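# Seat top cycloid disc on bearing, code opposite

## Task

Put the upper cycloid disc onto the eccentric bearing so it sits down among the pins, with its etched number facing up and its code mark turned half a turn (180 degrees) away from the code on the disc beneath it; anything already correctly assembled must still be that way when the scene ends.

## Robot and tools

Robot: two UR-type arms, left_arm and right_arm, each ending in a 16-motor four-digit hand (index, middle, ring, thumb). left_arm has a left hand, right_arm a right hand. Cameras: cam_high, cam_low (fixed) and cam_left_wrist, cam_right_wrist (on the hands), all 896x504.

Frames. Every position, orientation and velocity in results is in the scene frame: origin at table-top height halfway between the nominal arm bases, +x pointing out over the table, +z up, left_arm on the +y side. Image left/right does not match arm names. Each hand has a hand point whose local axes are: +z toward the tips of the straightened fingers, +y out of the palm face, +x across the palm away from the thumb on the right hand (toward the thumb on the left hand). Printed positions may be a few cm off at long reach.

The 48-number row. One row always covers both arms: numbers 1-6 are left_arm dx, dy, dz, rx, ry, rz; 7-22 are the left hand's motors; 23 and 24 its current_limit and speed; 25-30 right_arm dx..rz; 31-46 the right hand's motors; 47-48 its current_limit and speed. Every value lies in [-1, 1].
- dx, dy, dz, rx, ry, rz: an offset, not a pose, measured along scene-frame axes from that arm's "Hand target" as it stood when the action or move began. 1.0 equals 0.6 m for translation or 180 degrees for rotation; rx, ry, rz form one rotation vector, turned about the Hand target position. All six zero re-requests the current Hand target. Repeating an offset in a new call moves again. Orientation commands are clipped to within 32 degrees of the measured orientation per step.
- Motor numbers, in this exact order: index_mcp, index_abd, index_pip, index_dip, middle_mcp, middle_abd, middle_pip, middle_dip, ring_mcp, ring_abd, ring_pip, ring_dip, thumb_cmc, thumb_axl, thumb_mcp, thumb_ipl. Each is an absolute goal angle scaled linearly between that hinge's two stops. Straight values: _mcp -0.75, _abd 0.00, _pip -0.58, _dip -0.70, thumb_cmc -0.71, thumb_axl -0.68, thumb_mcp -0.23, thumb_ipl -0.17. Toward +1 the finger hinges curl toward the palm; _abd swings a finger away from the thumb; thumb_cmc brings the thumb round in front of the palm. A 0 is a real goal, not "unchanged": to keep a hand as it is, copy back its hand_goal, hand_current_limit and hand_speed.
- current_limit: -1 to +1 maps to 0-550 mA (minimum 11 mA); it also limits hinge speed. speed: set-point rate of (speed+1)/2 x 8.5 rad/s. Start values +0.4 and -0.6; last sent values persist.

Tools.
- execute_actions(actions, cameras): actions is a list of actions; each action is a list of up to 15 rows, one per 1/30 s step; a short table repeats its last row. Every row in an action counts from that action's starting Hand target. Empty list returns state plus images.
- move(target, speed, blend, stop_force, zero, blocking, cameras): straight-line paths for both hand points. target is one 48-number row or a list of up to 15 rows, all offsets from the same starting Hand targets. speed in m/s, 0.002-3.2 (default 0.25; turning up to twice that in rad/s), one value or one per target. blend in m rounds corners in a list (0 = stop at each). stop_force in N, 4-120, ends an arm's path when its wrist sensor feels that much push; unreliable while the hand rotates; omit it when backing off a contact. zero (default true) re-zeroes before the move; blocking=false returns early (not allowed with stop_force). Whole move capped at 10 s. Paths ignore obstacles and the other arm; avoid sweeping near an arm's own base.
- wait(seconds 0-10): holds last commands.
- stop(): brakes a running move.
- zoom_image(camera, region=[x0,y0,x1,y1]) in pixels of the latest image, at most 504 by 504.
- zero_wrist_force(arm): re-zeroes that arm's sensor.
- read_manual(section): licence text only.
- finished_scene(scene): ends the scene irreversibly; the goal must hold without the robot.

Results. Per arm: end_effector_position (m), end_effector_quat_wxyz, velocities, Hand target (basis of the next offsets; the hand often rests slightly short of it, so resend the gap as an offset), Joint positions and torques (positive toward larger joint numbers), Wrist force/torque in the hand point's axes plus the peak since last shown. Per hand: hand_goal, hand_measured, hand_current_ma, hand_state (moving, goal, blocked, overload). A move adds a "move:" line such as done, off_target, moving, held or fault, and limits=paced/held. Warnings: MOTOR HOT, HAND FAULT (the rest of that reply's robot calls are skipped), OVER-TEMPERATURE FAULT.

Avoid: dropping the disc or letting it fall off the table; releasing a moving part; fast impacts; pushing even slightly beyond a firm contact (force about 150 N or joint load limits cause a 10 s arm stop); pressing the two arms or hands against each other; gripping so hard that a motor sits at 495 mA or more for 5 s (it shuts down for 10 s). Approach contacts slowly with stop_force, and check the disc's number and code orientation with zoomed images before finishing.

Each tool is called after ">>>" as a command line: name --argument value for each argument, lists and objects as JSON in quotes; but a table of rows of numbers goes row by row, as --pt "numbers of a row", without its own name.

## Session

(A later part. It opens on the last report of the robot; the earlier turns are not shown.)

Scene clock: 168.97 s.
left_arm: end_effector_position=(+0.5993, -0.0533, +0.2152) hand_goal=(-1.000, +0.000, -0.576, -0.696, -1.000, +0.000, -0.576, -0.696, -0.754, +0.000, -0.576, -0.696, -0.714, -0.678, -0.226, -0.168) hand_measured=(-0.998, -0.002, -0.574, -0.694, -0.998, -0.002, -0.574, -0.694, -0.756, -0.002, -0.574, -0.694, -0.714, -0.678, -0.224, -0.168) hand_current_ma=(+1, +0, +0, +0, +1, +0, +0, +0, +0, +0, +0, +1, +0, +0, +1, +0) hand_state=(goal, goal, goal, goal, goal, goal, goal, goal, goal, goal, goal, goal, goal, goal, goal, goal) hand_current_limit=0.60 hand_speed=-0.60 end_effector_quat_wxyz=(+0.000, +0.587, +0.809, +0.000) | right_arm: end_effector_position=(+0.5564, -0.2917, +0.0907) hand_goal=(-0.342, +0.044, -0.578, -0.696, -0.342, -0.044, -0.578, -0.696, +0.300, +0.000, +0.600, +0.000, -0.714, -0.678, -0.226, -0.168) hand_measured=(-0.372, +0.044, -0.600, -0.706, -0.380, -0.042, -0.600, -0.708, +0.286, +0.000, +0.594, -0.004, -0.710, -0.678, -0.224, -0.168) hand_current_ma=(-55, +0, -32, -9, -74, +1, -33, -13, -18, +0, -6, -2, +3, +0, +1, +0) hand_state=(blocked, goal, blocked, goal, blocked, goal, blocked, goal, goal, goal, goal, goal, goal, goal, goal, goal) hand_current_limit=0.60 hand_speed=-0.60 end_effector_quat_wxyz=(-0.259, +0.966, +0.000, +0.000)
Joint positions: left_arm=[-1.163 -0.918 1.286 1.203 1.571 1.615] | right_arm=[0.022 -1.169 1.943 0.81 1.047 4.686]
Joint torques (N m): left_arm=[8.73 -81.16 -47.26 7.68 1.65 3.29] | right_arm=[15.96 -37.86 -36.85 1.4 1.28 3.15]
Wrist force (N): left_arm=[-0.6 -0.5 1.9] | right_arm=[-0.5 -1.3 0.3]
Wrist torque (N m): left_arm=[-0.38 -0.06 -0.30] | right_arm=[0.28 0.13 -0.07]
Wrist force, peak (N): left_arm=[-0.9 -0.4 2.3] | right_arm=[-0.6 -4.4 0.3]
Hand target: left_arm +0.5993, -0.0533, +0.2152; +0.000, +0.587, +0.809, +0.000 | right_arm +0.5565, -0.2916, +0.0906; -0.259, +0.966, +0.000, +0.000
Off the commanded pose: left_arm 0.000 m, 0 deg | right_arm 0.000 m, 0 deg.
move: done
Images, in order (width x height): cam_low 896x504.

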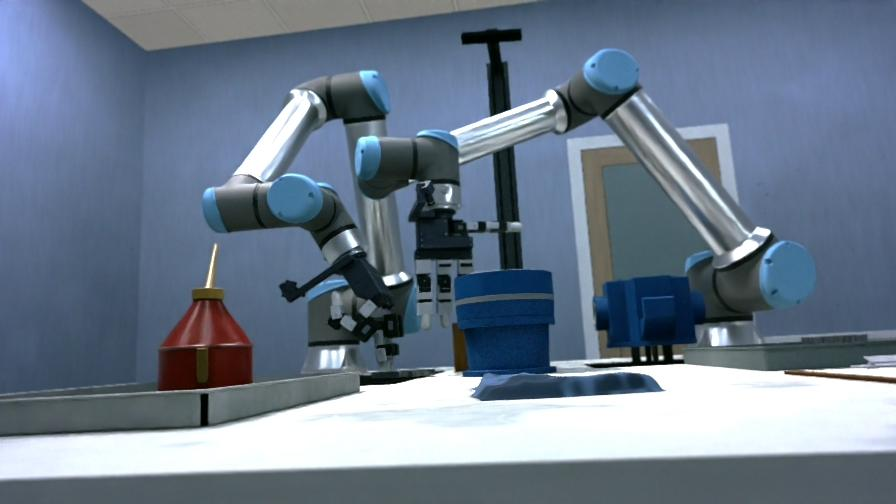

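>>> move --pt "0 0 0 0 0 0 -1 0 -0.576 -0.696 -1 0 -0.576 -0.696 -0.754 0 -0.576 -0.696 -0.714 -0.678 -0.226 -0.168 0.6 -0.6 0 -0.0183 0 0 0 0 -0.342 0.044 -0.577 -0.696 -0.342 -0.044 -0.577 -0.696 0.3 0 0.6 0 -0.714 -0.678 -0.226 -0.168 0.6 -0.6" --pt "0 0 0 0 0 0 -1 0 -0.576 -0.696 -1 0 -0.576 -0.696 -0.754 0 -0.576 -0.696 -0.714 -0.678 -0.226 -0.168 0.6 -0.6 0 -0.003 0 0 0 0 -0.342 0.044 -0.577 -0.696 -0.342 -0.044 -0.577 -0.696 0.3 0 0.6 0 -0.714 -0.678 -0.226 -0.168 0.6 -0.6" --speed 0.03 --cameras '["cam_low"]'

>>> zoom_image --camera "cam_low" --region '[350, 320, 470, 395]'

Scene clock: 170.60 s.
left_arm: end_effector_position=(+0.5993, -0.0533, +0.2152) hand_goal=(-1.000, +0.000, -0.576, -0.696, -1.000, +0.000, -0.576, -0.696, -0.754, +0.000, -0.576, -0.696, -0.714, -0.678, -0.226, -0.168) hand_measured=(-0.998, -0.002, -0.574, -0.694, -0.998, -0.002, -0.574, -0.694, -0.756, -0.002, -0.574, -0.694, -0.714, -0.678, -0.224, -0.168) hand_current_ma=(+1, +0, +0, +0, +1, +0, +0, +0, +0, +0, +0, +1, +0, +0, +1, +0) hand_state=(goal, goal, goal, goal, goal, goal, goal, goal, goal, goal, goal, goal, goal, goal, goal, goal) hand_current_limit=0.60 hand_speed=-0.60 end_effector_quat_wxyz=(+0.000, +0.587, +0.809, +0.000) | right_arm: end_effector_position=(+0.5565, -0.2934, +0.0906) hand_goal=(-0.342, +0.044, -0.578, -0.696, -0.342, -0.044, -0.578, -0.696, +0.300, +0.000, +0.600, +0.000, -0.714, -0.678, -0.226, -0.168) hand_measured=(-0.344, +0.042, -0.580, -0.698, -0.348, -0.042, -0.582, -0.700, +0.286, +0.000, +0.594, -0.004, -0.710, -0.678, -0.224, -0.168) hand_current_ma=(-1, -1, -2, -2, -4, +1, -4, -4, -18, +0, -6, -2, +3, +0, +1, +0) hand_state=(goal, goal, goal, goal, goal, goal, goal, goal, goal, goal, goal, goal, goal, goal, goal, goal) hand_current_limit=0.60 hand_speed=-0.60 end_effector_quat_wxyz=(-0.259, +0.966, +0.000, +0.000)
Joint positions: left_arm=[-1.163 -0.918 1.286 1.203 1.571 1.615] | right_arm=[0.019 -1.169 1.944 0.811 1.047 4.682]
Joint torques (N m): left_arm=[7.18 -81.02 -47.34 7.73 1.69 3.29] | right_arm=[17.79 -37.55 -36.8 1.63 -3.38 3.14]
Wrist force (N): left_arm=[-1.1 0.1 2.1] | right_arm=[-0.6 0.0 -0.4]
Wrist torque (N m): left_arm=[-0.32 0.00 -0.37] | right_arm=[0.19 0.18 -0.09]
Wrist force, peak (N): left_arm=[-0.9 -0.4 2.3] | right_arm=[0.0 -4.1 0.3]
Hand target: left_arm +0.5993, -0.0533, +0.2152; +0.000, +0.587, +0.809, +0.000 | right_arm +0.5565, -0.2934, +0.0906; -0.259, +0.966, +0.000, +0.000
Off the commanded pose: left_arm 0.000 m, 0 deg | right_arm 0.000 m, 0 deg.
move: done
Images, in order (width x height): cam_low 896x504.

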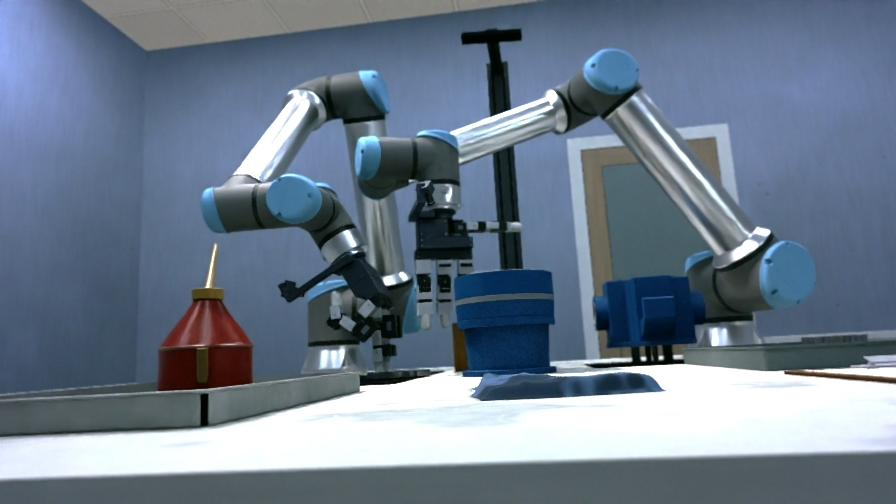

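Scaled by 4.200 from the camera's 896x504 image, which has a finer 1280x720 frame.

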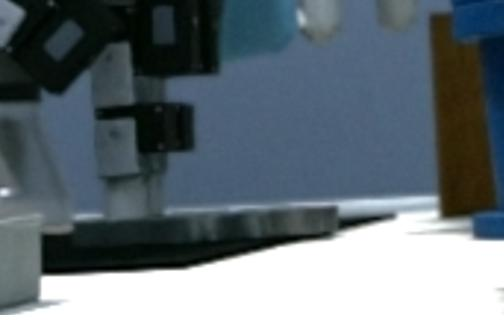

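>>> move --target '[0,0,-0.115,0,0,0,-1,0,-0.576,-0.696,-1,0,-0.576,-0.696,-0.754,0,-0.576,-0.696,-0.714,-0.678,-0.226,-0.168,0.6,-0.6,0,0.003,0,0,0,0,-0.342,0.044,-0.577,-0.696,-0.342,-0.044,-0.577,-0.696,0.3,0,0.6,0,-0.714,-0.678,-0.226,-0.168,0.6,-0.6]' --speed 0.1

>>> move --target '[0,0,-0.035,0,0,0,-1,0,-0.576,-0.696,-1,0,-0.576,-0.696,-0.754,0,-0.576,-0.696,-0.714,-0.678,-0.226,-0.168,0.6,-0.6,0,0,0,0,0,0,-0.342,0.044,-0.577,-0.696,-0.342,-0.044,-0.577,-0.696,0.3,0,0.6,0,-0.714,-0.678,-0.226,-0.168,0.6,-0.6]' --speed 0.01 --stop_force 10 --cameras '["cam_low"]'

>>> zoom_image --camera "cam_low" --region '[350, 320, 470, 395]'

Scene clock: 173.53 s.
left_arm: end_effector_position=(+0.5993, -0.0533, +0.1463) hand_goal=(-1.000, +0.000, -0.576, -0.696, -1.000, +0.000, -0.576, -0.696, -0.754, +0.000, -0.576, -0.696, -0.714, -0.678, -0.226, -0.168) hand_measured=(-0.998, -0.002, -0.574, -0.694, -0.998, -0.002, -0.574, -0.694, -0.756, -0.002, -0.574, -0.694, -0.714, -0.678, -0.224, -0.168) hand_current_ma=(+1, +0, +0, +0, +1, +0, +0, +0, +0, +0, +0, +1, +0, +0, +1, +0) hand_state=(goal, goal, goal, goal, goal, goal, goal, goal, goal, goal, goal, goal, goal, goal, goal, goal) hand_current_limit=0.60 hand_speed=-0.60 end_effector_quat_wxyz=(+0.000, +0.587, +0.809, +0.000) | right_arm: end_effector_position=(+0.5565, -0.2916, +0.0906) hand_goal=(-0.342, +0.044, -0.578, -0.696, -0.342, -0.044, -0.578, -0.696, +0.300, +0.000, +0.600, +0.000, -0.714, -0.678, -0.226, -0.168) hand_measured=(-0.344, +0.042, -0.580, -0.698, -0.344, -0.042, -0.580, -0.698, +0.286, +0.000, +0.594, -0.004, -0.710, -0.678, -0.224, -0.168) hand_current_ma=(-1, -1, -2, -2, -1, +1, -1, -2, -18, +0, -6, -2, +3, +0, +1, +0) hand_state=(goal, goal, goal, goal, goal, goal, goal, goal, goal, goal, goal, goal, goal, goal, goal, goal) hand_current_limit=0.60 hand_speed=-0.60 end_effector_quat_wxyz=(-0.259, +0.966, +0.000, +0.000)
Joint positions: left_arm=[-1.163 -0.871 1.336 1.106 1.571 1.615] | right_arm=[0.023 -1.169 1.943 0.81 1.047 4.686]
Joint torques (N m): left_arm=[2.73 -83.58 -29.49 0.95 -0.02 0.98] | right_arm=[18.09 -38.48 -36.73 1.61 -3.23 3.32]
Wrist force (N): left_arm=[-0.7 -0.6 2.0] | right_arm=[-0.3 -0.3 -0.4]
Wrist torque (N m): left_arm=[-0.38 -0.07 -0.35] | right_arm=[0.14 0.15 -0.07]
Wrist force, peak (N): left_arm=[-0.8 -0.9 2.6] | right_arm=[-0.5 0.1 -0.9]
Hand target: left_arm +0.5993, -0.0533, +0.1462; +0.000, +0.587, +0.809, +0.000 | right_arm +0.5565, -0.2916, +0.0906; -0.259, +0.966, +0.000, +0.000
Off the commanded pose: left_arm 0.000 m, 0 deg | right_arm 0.000 m, 0 deg.
move: done

Scene clock: 175.73 s.
left_arm: end_effector_position=(+0.5993, -0.0533, +0.1363) hand_goal=(-1.000, +0.000, -0.576, -0.696, -1.000, +0.000, -0.576, -0.696, -0.754, +0.000, -0.576, -0.696, -0.714, -0.678, -0.226, -0.168) hand_measured=(-0.998, -0.002, -0.574, -0.694, -0.998, -0.002, -0.574, -0.694, -0.756, -0.004, -0.574, -0.694, -0.714, -0.678, -0.224, -0.168) hand_current_ma=(+1, +0, +0, +0, +1, +0, +0, +0, +0, +0, +0, +1, +0, +0, +1, +0) hand_state=(goal, goal, goal, goal, goal, goal, goal, goal, goal, goal, goal, goal, goal, goal, goal, goal) hand_current_limit=0.60 hand_speed=-0.60 end_effector_quat_wxyz=(+0.000, +0.587, +0.809, +0.000) | right_arm: end_effector_position=(+0.5565, -0.2916, +0.0906) hand_goal=(-0.342, +0.044, -0.578, -0.696, -0.342, -0.044, -0.578, -0.696, +0.300, +0.000, +0.600, +0.000, -0.714, -0.678, -0.226, -0.168) hand_measured=(-0.344, +0.042, -0.580, -0.698, -0.344, -0.042, -0.580, -0.698, +0.286, +0.000, +0.594, -0.004, -0.710, -0.678, -0.224, -0.168) hand_current_ma=(-1, -1, -2, -2, -1, +1, -1, -2, -18, +0, -6, -2, +3, +0, +1, +0) hand_state=(goal, goal, goal, goal, goal, goal, goal, goal, goal, goal, goal, goal, goal, goal, goal, goal) hand_current_limit=0.60 hand_speed=-0.60 end_effector_quat_wxyz=(-0.259, +0.966, +0.000, +0.000)
Joint positions: left_arm=[-1.163 -0.863 1.342 1.092 1.571 1.615] | right_arm=[0.023 -1.169 1.943 0.81 1.047 4.686]
Joint torques (N m): left_arm=[1.25 -96.9 -40.48 6.8 -1.8 0.91] | right_arm=[17.16 -38.36 -36.55 1.64 -3.22 3.21]
Wrist force (N): left_arm=[-0.9 -0.7 -9.4] | right_arm=[-0.3 -0.1 -0.5]
Wrist torque (N m): left_arm=[0.53 -0.76 -0.35] | right_arm=[0.17 0.16 -0.07]
Wrist force, peak (N): left_arm=[-0.8 -0.7 -13.5] | right_arm=[-0.6 -0.3 -0.6]
Hand target: left_arm +0.5993, -0.0533, +0.1363; +0.000, +0.587, +0.809, +0.000 (not the last commanded pose) | right_arm +0.5565, -0.2916, +0.0906; -0.259, +0.966, +0.000, +0.000
Off the commanded pose: left_arm 0.011 m, 0 deg | right_arm 0.000 m, 0 deg.
move: contact (left_arm)
Images, in order (width x height): cam_low 896x504.

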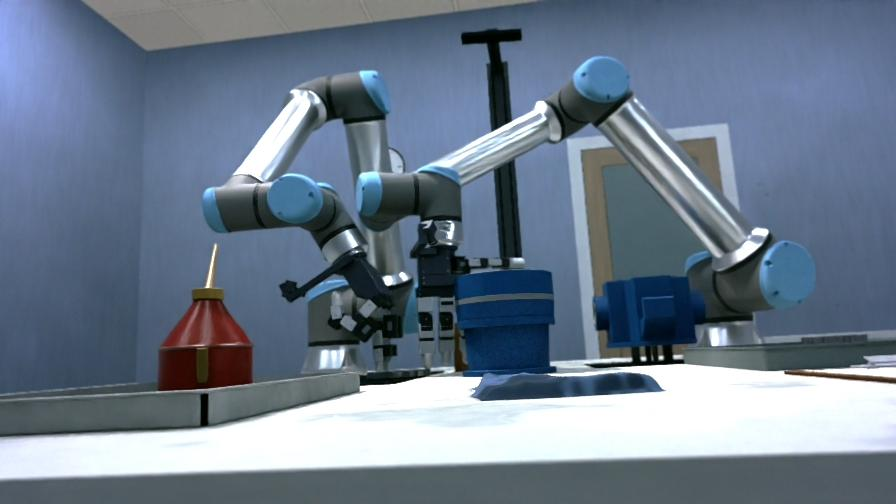

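Scaled by 4.200 from the camera's 896x504 image, which has a finer 1280x720 frame.

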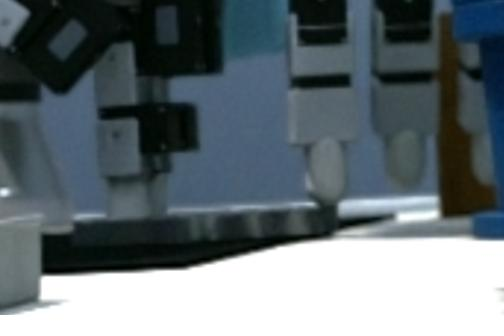

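>>> move --target '[0,0,-0.0008,0,0,0,-1,0,-0.576,-0.696,-1,0,-0.576,-0.696,-0.754,0,-0.576,-0.696,-0.714,-0.678,-0.226,-0.168,0.6,-0.6,0,0,0,0,0,0,-0.342,0.044,-0.577,-0.696,-0.342,-0.044,-0.577,-0.696,0.3,0,0.6,0,-0.714,-0.678,-0.226,-0.168,0.6,-0.6]' --speed 0.003

>>> move --target '[0,0,0,0,0,0,-1,0,-0.576,-0.696,-1,0,-0.576,-0.696,-0.754,0,-0.576,-0.696,-0.714,-0.678,-0.226,-0.168,0.6,-0.6,0,0,-0.0058,0.0278,0,0,-0.40,0.044,-0.72,-0.86,-0.40,-0.044,-0.72,-0.86,0.3,0,0.6,0,-0.714,-0.678,-0.226,-0.168,0.75,-0.9]' --speed 0.03 --cameras '["cam_low"]'

>>> zoom_image --camera "cam_low" --region '[350, 320, 470, 395]'

Scene clock: 176.87 s.
left_arm: end_effector_position=(+0.5993, -0.0533, +0.1359) hand_goal=(-1.000, +0.000, -0.576, -0.696, -1.000, +0.000, -0.576, -0.696, -0.754, +0.000, -0.576, -0.696, -0.714, -0.678, -0.226, -0.168) hand_measured=(-0.998, -0.002, -0.574, -0.694, -0.998, -0.002, -0.574, -0.694, -0.756, -0.004, -0.574, -0.694, -0.714, -0.678, -0.224, -0.168) hand_current_ma=(+1, +0, +0, +0, +1, +0, +0, +0, +0, -1, +0, +1, +0, +0, +1, +0) hand_state=(goal, goal, goal, goal, goal, goal, goal, goal, goal, goal, goal, goal, goal, goal, goal, goal) hand_current_limit=0.60 hand_speed=-0.60 end_effector_quat_wxyz=(+0.000, +0.587, +0.809, +0.000) | right_arm: end_effector_position=(+0.5565, -0.2916, +0.0906) hand_goal=(-0.342, +0.044, -0.578, -0.696, -0.342, -0.044, -0.578, -0.696, +0.300, +0.000, +0.600, +0.000, -0.714, -0.678, -0.226, -0.168) hand_measured=(-0.344, +0.042, -0.580, -0.698, -0.344, -0.042, -0.580, -0.698, +0.286, +0.000, +0.594, -0.004, -0.710, -0.678, -0.224, -0.168) hand_current_ma=(-1, -1, -2, -2, -1, +1, -1, -2, -18, +0, -6, -2, +3, +0, +1, +0) hand_state=(goal, goal, goal, goal, goal, goal, goal, goal, goal, goal, goal, goal, goal, goal, goal, goal) hand_current_limit=0.60 hand_speed=-0.60 end_effector_quat_wxyz=(-0.259, +0.966, +0.000, +0.000)
Joint positions: left_arm=[-1.163 -0.863 1.342 1.091 1.571 1.615] | right_arm=[0.023 -1.169 1.943 0.81 1.047 4.686]
Joint torques (N m): left_arm=[1.12 -68.77 -20.91 -0.91 -1.65 0.89] | right_arm=[17.31 -38.47 -36.68 1.7 -3.16 3.12]
Wrist force (N): left_arm=[-0.6 -0.7 -13.8] | right_arm=[-0.1 0.0 -0.6]
Wrist torque (N m): left_arm=[0.87 -1.08 -0.33] | right_arm=[0.19 0.13 -0.04]
Wrist force, peak (N): left_arm=[-0.6 -0.7 -13.8] | right_arm=[-0.7 0.2 -0.7]
Hand target: left_arm +0.5993, -0.0533, +0.1358; +0.000, +0.587, +0.809, +0.000 | right_arm +0.5565, -0.2916, +0.0906; -0.259, +0.966, +0.000, +0.000
Off the commanded pose: left_arm 0.000 m, 0 deg | right_arm 0.000 m, 0 deg.
move: done

Scene clock: 178.70 s.
left_arm: end_effector_position=(+0.5993, -0.0533, +0.1358) hand_goal=(-1.000, +0.000, -0.576, -0.696, -1.000, +0.000, -0.576, -0.696, -0.754, +0.000, -0.576, -0.696, -0.714, -0.678, -0.226, -0.168) hand_measured=(-0.998, -0.002, -0.574, -0.694, -0.998, -0.002, -0.574, -0.694, -0.744, -0.038, -0.572, -0.694, -0.714, -0.678, -0.224, -0.168) hand_current_ma=(+1, +0, +0, +0, +1, +0, +0, +0, +5, -32, +1, +1, +0, +0, +1, +0) hand_state=(goal, goal, goal, goal, goal, goal, goal, goal, goal, blocked, goal, goal, goal, goal, goal, goal) hand_current_limit=0.60 hand_speed=-0.60 end_effector_quat_wxyz=(+0.000, +0.587, +0.809, +0.000) | right_arm: end_effector_position=(+0.5565, -0.2916, +0.0871) hand_goal=(-0.400, +0.044, -0.720, -0.860, -0.400, -0.044, -0.720, -0.860, +0.300, +0.000, +0.600, +0.000, -0.714, -0.678, -0.226, -0.168) hand_measured=(-0.308, +0.038, -0.612, -0.804, -0.310, -0.044, -0.624, -0.800, +0.286, +0.000, +0.594, -0.004, -0.710, -0.678, -0.224, -0.168) hand_current_ma=(+276, -5, +322, +123, +273, +0, +272, +139, -18, +0, -6, -2, +3, +0, +1, +0) hand_state=(blocked, goal, blocked, blocked, blocked, goal, blocked, blocked, goal, goal, goal, goal, goal, goal, goal, goal) hand_current_limit=0.75 hand_speed=-0.90 end_effector_quat_wxyz=(-0.301, +0.954, +0.000, +0.000)
Joint positions: left_arm=[-1.163 -0.863 1.342 1.091 1.571 1.615] | right_arm=[-0.019 -1.161 1.962 0.816 0.961 4.634]
Joint torques (N m): left_arm=[0.66 -71.81 -24.22 -0.61 -1.68 0.92] | right_arm=[-13.11 -37.96 -15.79 7.51 -6.06 -2.88]
Wrist force (N): left_arm=[0.6 -0.7 -11.7] | right_arm=[-0.9 6.3 -4.9]
Wrist torque (N m): left_arm=[0.62 -0.71 -0.25] | right_arm=[-0.31 0.07 0.13]
Wrist force, peak (N): left_arm=[-0.1 -0.5 -15.1] | right_arm=[-0.5 7.3 -4.3]
Hand target: left_arm +0.5993, -0.0533, +0.1358; +0.000, +0.587, +0.809, +0.000 | right_arm +0.5565, -0.2916, +0.0871; -0.301, +0.954, +0.000, +0.000
Off the commanded pose: left_arm 0.000 m, 0 deg | right_arm 0.000 m, 0 deg.
move: done
Images, in order (width x height): cam_low 896x504.

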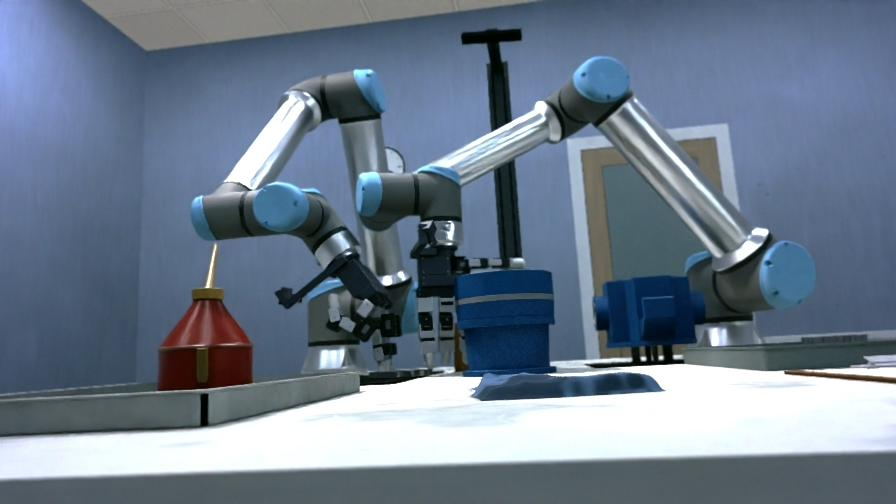

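Scaled by 4.200 from the camera's 896x504 image, which has a finer 1280x720 frame.

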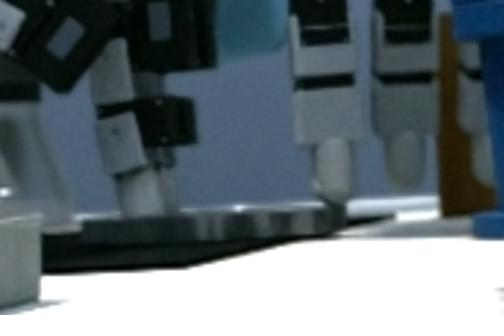

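>>> move --target '[0,0,0,0,0,0,-1,0,-0.576,-0.696,-1,0,-0.576,-0.696,-0.754,0,-0.576,-0.696,-0.714,-0.678,-0.226,-0.168,0.6,-0.6,0,0,0,0,0,0,-0.32,0.044,-0.60,-0.76,-0.32,-0.044,-0.60,-0.76,0.3,0,0.6,0,-0.714,-0.678,-0.226,-0.168,0.75,-0.9]' --speed 0.03

>>> move --target '[0,0,-0.0008,0,0,0,-1,0,-0.576,-0.696,-1,0,-0.576,-0.696,-0.754,0,-0.576,-0.696,-0.714,-0.678,-0.226,-0.168,0.6,-0.6,0,0,-0.007,0,0,0,-0.32,0.044,-0.60,-0.76,-0.32,-0.044,-0.60,-0.76,0.3,0,0.6,0,-0.714,-0.678,-0.226,-0.168,0.75,-0.9]' --speed 0.006 --cameras '["cam_low"]'

>>> zoom_image --camera "cam_low" --region '[350, 320, 470, 395]'

Scene clock: 179.63 s.
left_arm: end_effector_position=(+0.5993, -0.0533, +0.1358) hand_goal=(-1.000, +0.000, -0.576, -0.696, -1.000, +0.000, -0.576, -0.696, -0.754, +0.000, -0.576, -0.696, -0.714, -0.678, -0.226, -0.168) hand_measured=(-0.998, -0.002, -0.574, -0.694, -0.998, -0.002, -0.574, -0.694, -0.744, -0.038, -0.572, -0.694, -0.714, -0.678, -0.224, -0.168) hand_current_ma=(+1, +0, +0, +0, +1, +0, +0, +0, +5, -32, +1, +1, +0, +0, +1, +0) hand_state=(goal, goal, goal, goal, goal, goal, goal, goal, goal, blocked, goal, goal, goal, goal, goal, goal) hand_current_limit=0.60 hand_speed=-0.60 end_effector_quat_wxyz=(+0.000, +0.587, +0.809, +0.000) | right_arm: end_effector_position=(+0.5565, -0.2915, +0.0871) hand_goal=(-0.320, +0.044, -0.600, -0.760, -0.320, -0.044, -0.600, -0.760, +0.300, +0.000, +0.600, +0.000, -0.714, -0.678, -0.226, -0.168) hand_measured=(-0.312, +0.040, -0.602, -0.762, -0.314, -0.044, -0.602, -0.762, +0.286, +0.000, +0.594, -0.004, -0.710, -0.678, -0.224, -0.168) hand_current_ma=(+8, -2, -1, -1, +6, +0, -1, -2, -18, +0, -6, -2, +3, +0, +1, +0) hand_state=(goal, goal, goal, goal, goal, goal, goal, goal, goal, goal, goal, goal, goal, goal, goal, goal) hand_current_limit=0.75 hand_speed=-0.90 end_effector_quat_wxyz=(-0.301, +0.954, +0.000, +0.000)
Joint positions: left_arm=[-1.163 -0.863 1.342 1.091 1.571 1.615] | right_arm=[-0.019 -1.161 1.962 0.816 0.961 4.633]
Joint torques (N m): left_arm=[1.14 -74.39 -26.96 -0.61 -1.44 0.82] | right_arm=[-13.26 -37.77 -16.6 7.01 -0.94 -2.87]
Wrist force (N): left_arm=[0.5 -0.6 -12.8] | right_arm=[-0.4 0.2 -0.4]
Wrist torque (N m): left_arm=[0.74 -0.80 -0.26] | right_arm=[0.22 0.16 0.12]
Wrist force, peak (N): left_arm=[0.5 -0.7 -12.9] | right_arm=[-0.8 6.4 -5.2]
Hand target: left_arm +0.5993, -0.0533, +0.1358; +0.000, +0.587, +0.809, +0.000 | right_arm +0.5565, -0.2916, +0.0871; -0.301, +0.954, +0.000, +0.000
Off the commanded pose: left_arm 0.000 m, 0 deg | right_arm 0.000 m, 0 deg.
move: done

Scene clock: 180.57 s.
left_arm: end_effector_position=(+0.5993, -0.0533, +0.1353) hand_goal=(-1.000, +0.000, -0.576, -0.696, -1.000, +0.000, -0.576, -0.696, -0.754, +0.000, -0.576, -0.696, -0.714, -0.678, -0.226, -0.168) hand_measured=(-0.998, -0.002, -0.574, -0.694, -0.998, -0.002, -0.574, -0.694, -0.744, -0.038, -0.572, -0.694, -0.714, -0.678, -0.224, -0.168) hand_current_ma=(+1, +0, +0, +0, +1, +0, +0, +0, +5, -33, +1, +1, +0, +0, +1, +0) hand_state=(goal, goal, goal, goal, goal, goal, goal, goal, goal, blocked, goal, goal, goal, goal, goal, goal) hand_current_limit=0.60 hand_speed=-0.60 end_effector_quat_wxyz=(+0.000, +0.587, +0.809, +0.000) | right_arm: end_effector_position=(+0.5565, -0.2916, +0.0830) hand_goal=(-0.320, +0.044, -0.600, -0.760, -0.320, -0.044, -0.600, -0.760, +0.300, +0.000, +0.600, +0.000, -0.714, -0.678, -0.226, -0.168) hand_measured=(-0.312, +0.040, -0.600, -0.762, -0.314, -0.044, -0.602, -0.762, +0.286, +0.000, +0.594, -0.004, -0.710, -0.678, -0.224, -0.168) hand_current_ma=(+8, -2, +0, -1, +6, +0, -1, -2, -18, +0, -6, -2, +3, +0, +1, +0) hand_state=(goal, goal, goal, goal, goal, goal, goal, goal, goal, goal, goal, goal, goal, goal, goal, goal) hand_current_limit=0.75 hand_speed=-0.90 end_effector_quat_wxyz=(-0.301, +0.954, +0.000, +0.000)
Joint positions: left_arm=[-1.163 -0.862 1.342 1.091 1.571 1.615] | right_arm=[-0.019 -1.156 1.964 0.809 0.961 4.633]
Joint torques (N m): left_arm=[0.65 -63.89 -19.25 -1.45 -1.45 0.93] | right_arm=[-12.98 -36.36 -14.85 1.34 0.88 -2.7]
Wrist force (N): left_arm=[0.3 -0.8 -20.6] | right_arm=[-0.4 -1.3 -2.8]
Wrist torque (N m): left_arm=[1.33 -1.32 -0.26] | right_arm=[0.33 0.14 0.11]
Wrist force, peak (N): left_arm=[0.3 -1.0 -20.6] | right_arm=[-0.4 -1.3 -2.8]
Hand target: left_arm +0.5993, -0.0533, +0.1353; +0.000, +0.587, +0.809, +0.000 | right_arm +0.5565, -0.2916, +0.0829; -0.301, +0.954, +0.000, +0.000
Off the commanded pose: left_arm 0.000 m, 0 deg | right_arm 0.000 m, 0 deg.
move: done
Images, in order (width x height): cam_low 896x504.

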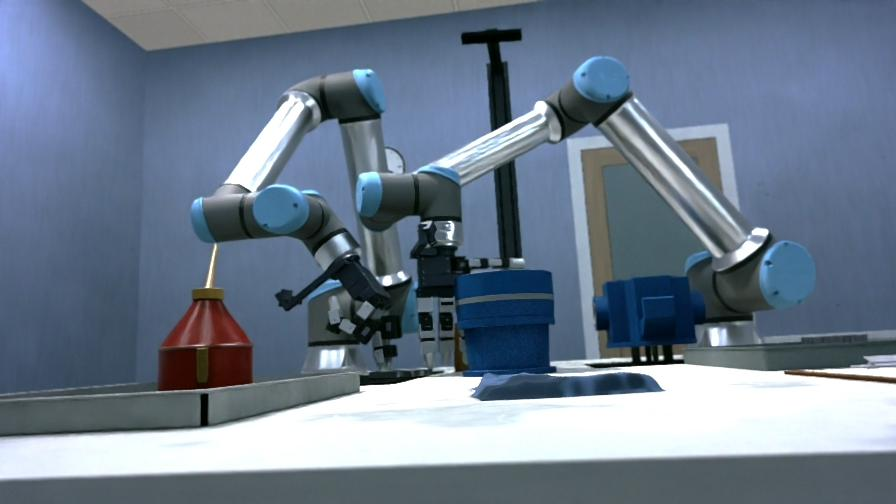

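Scaled by 4.200 from the camera's 896x504 image, which has a finer 1280x720 frame.

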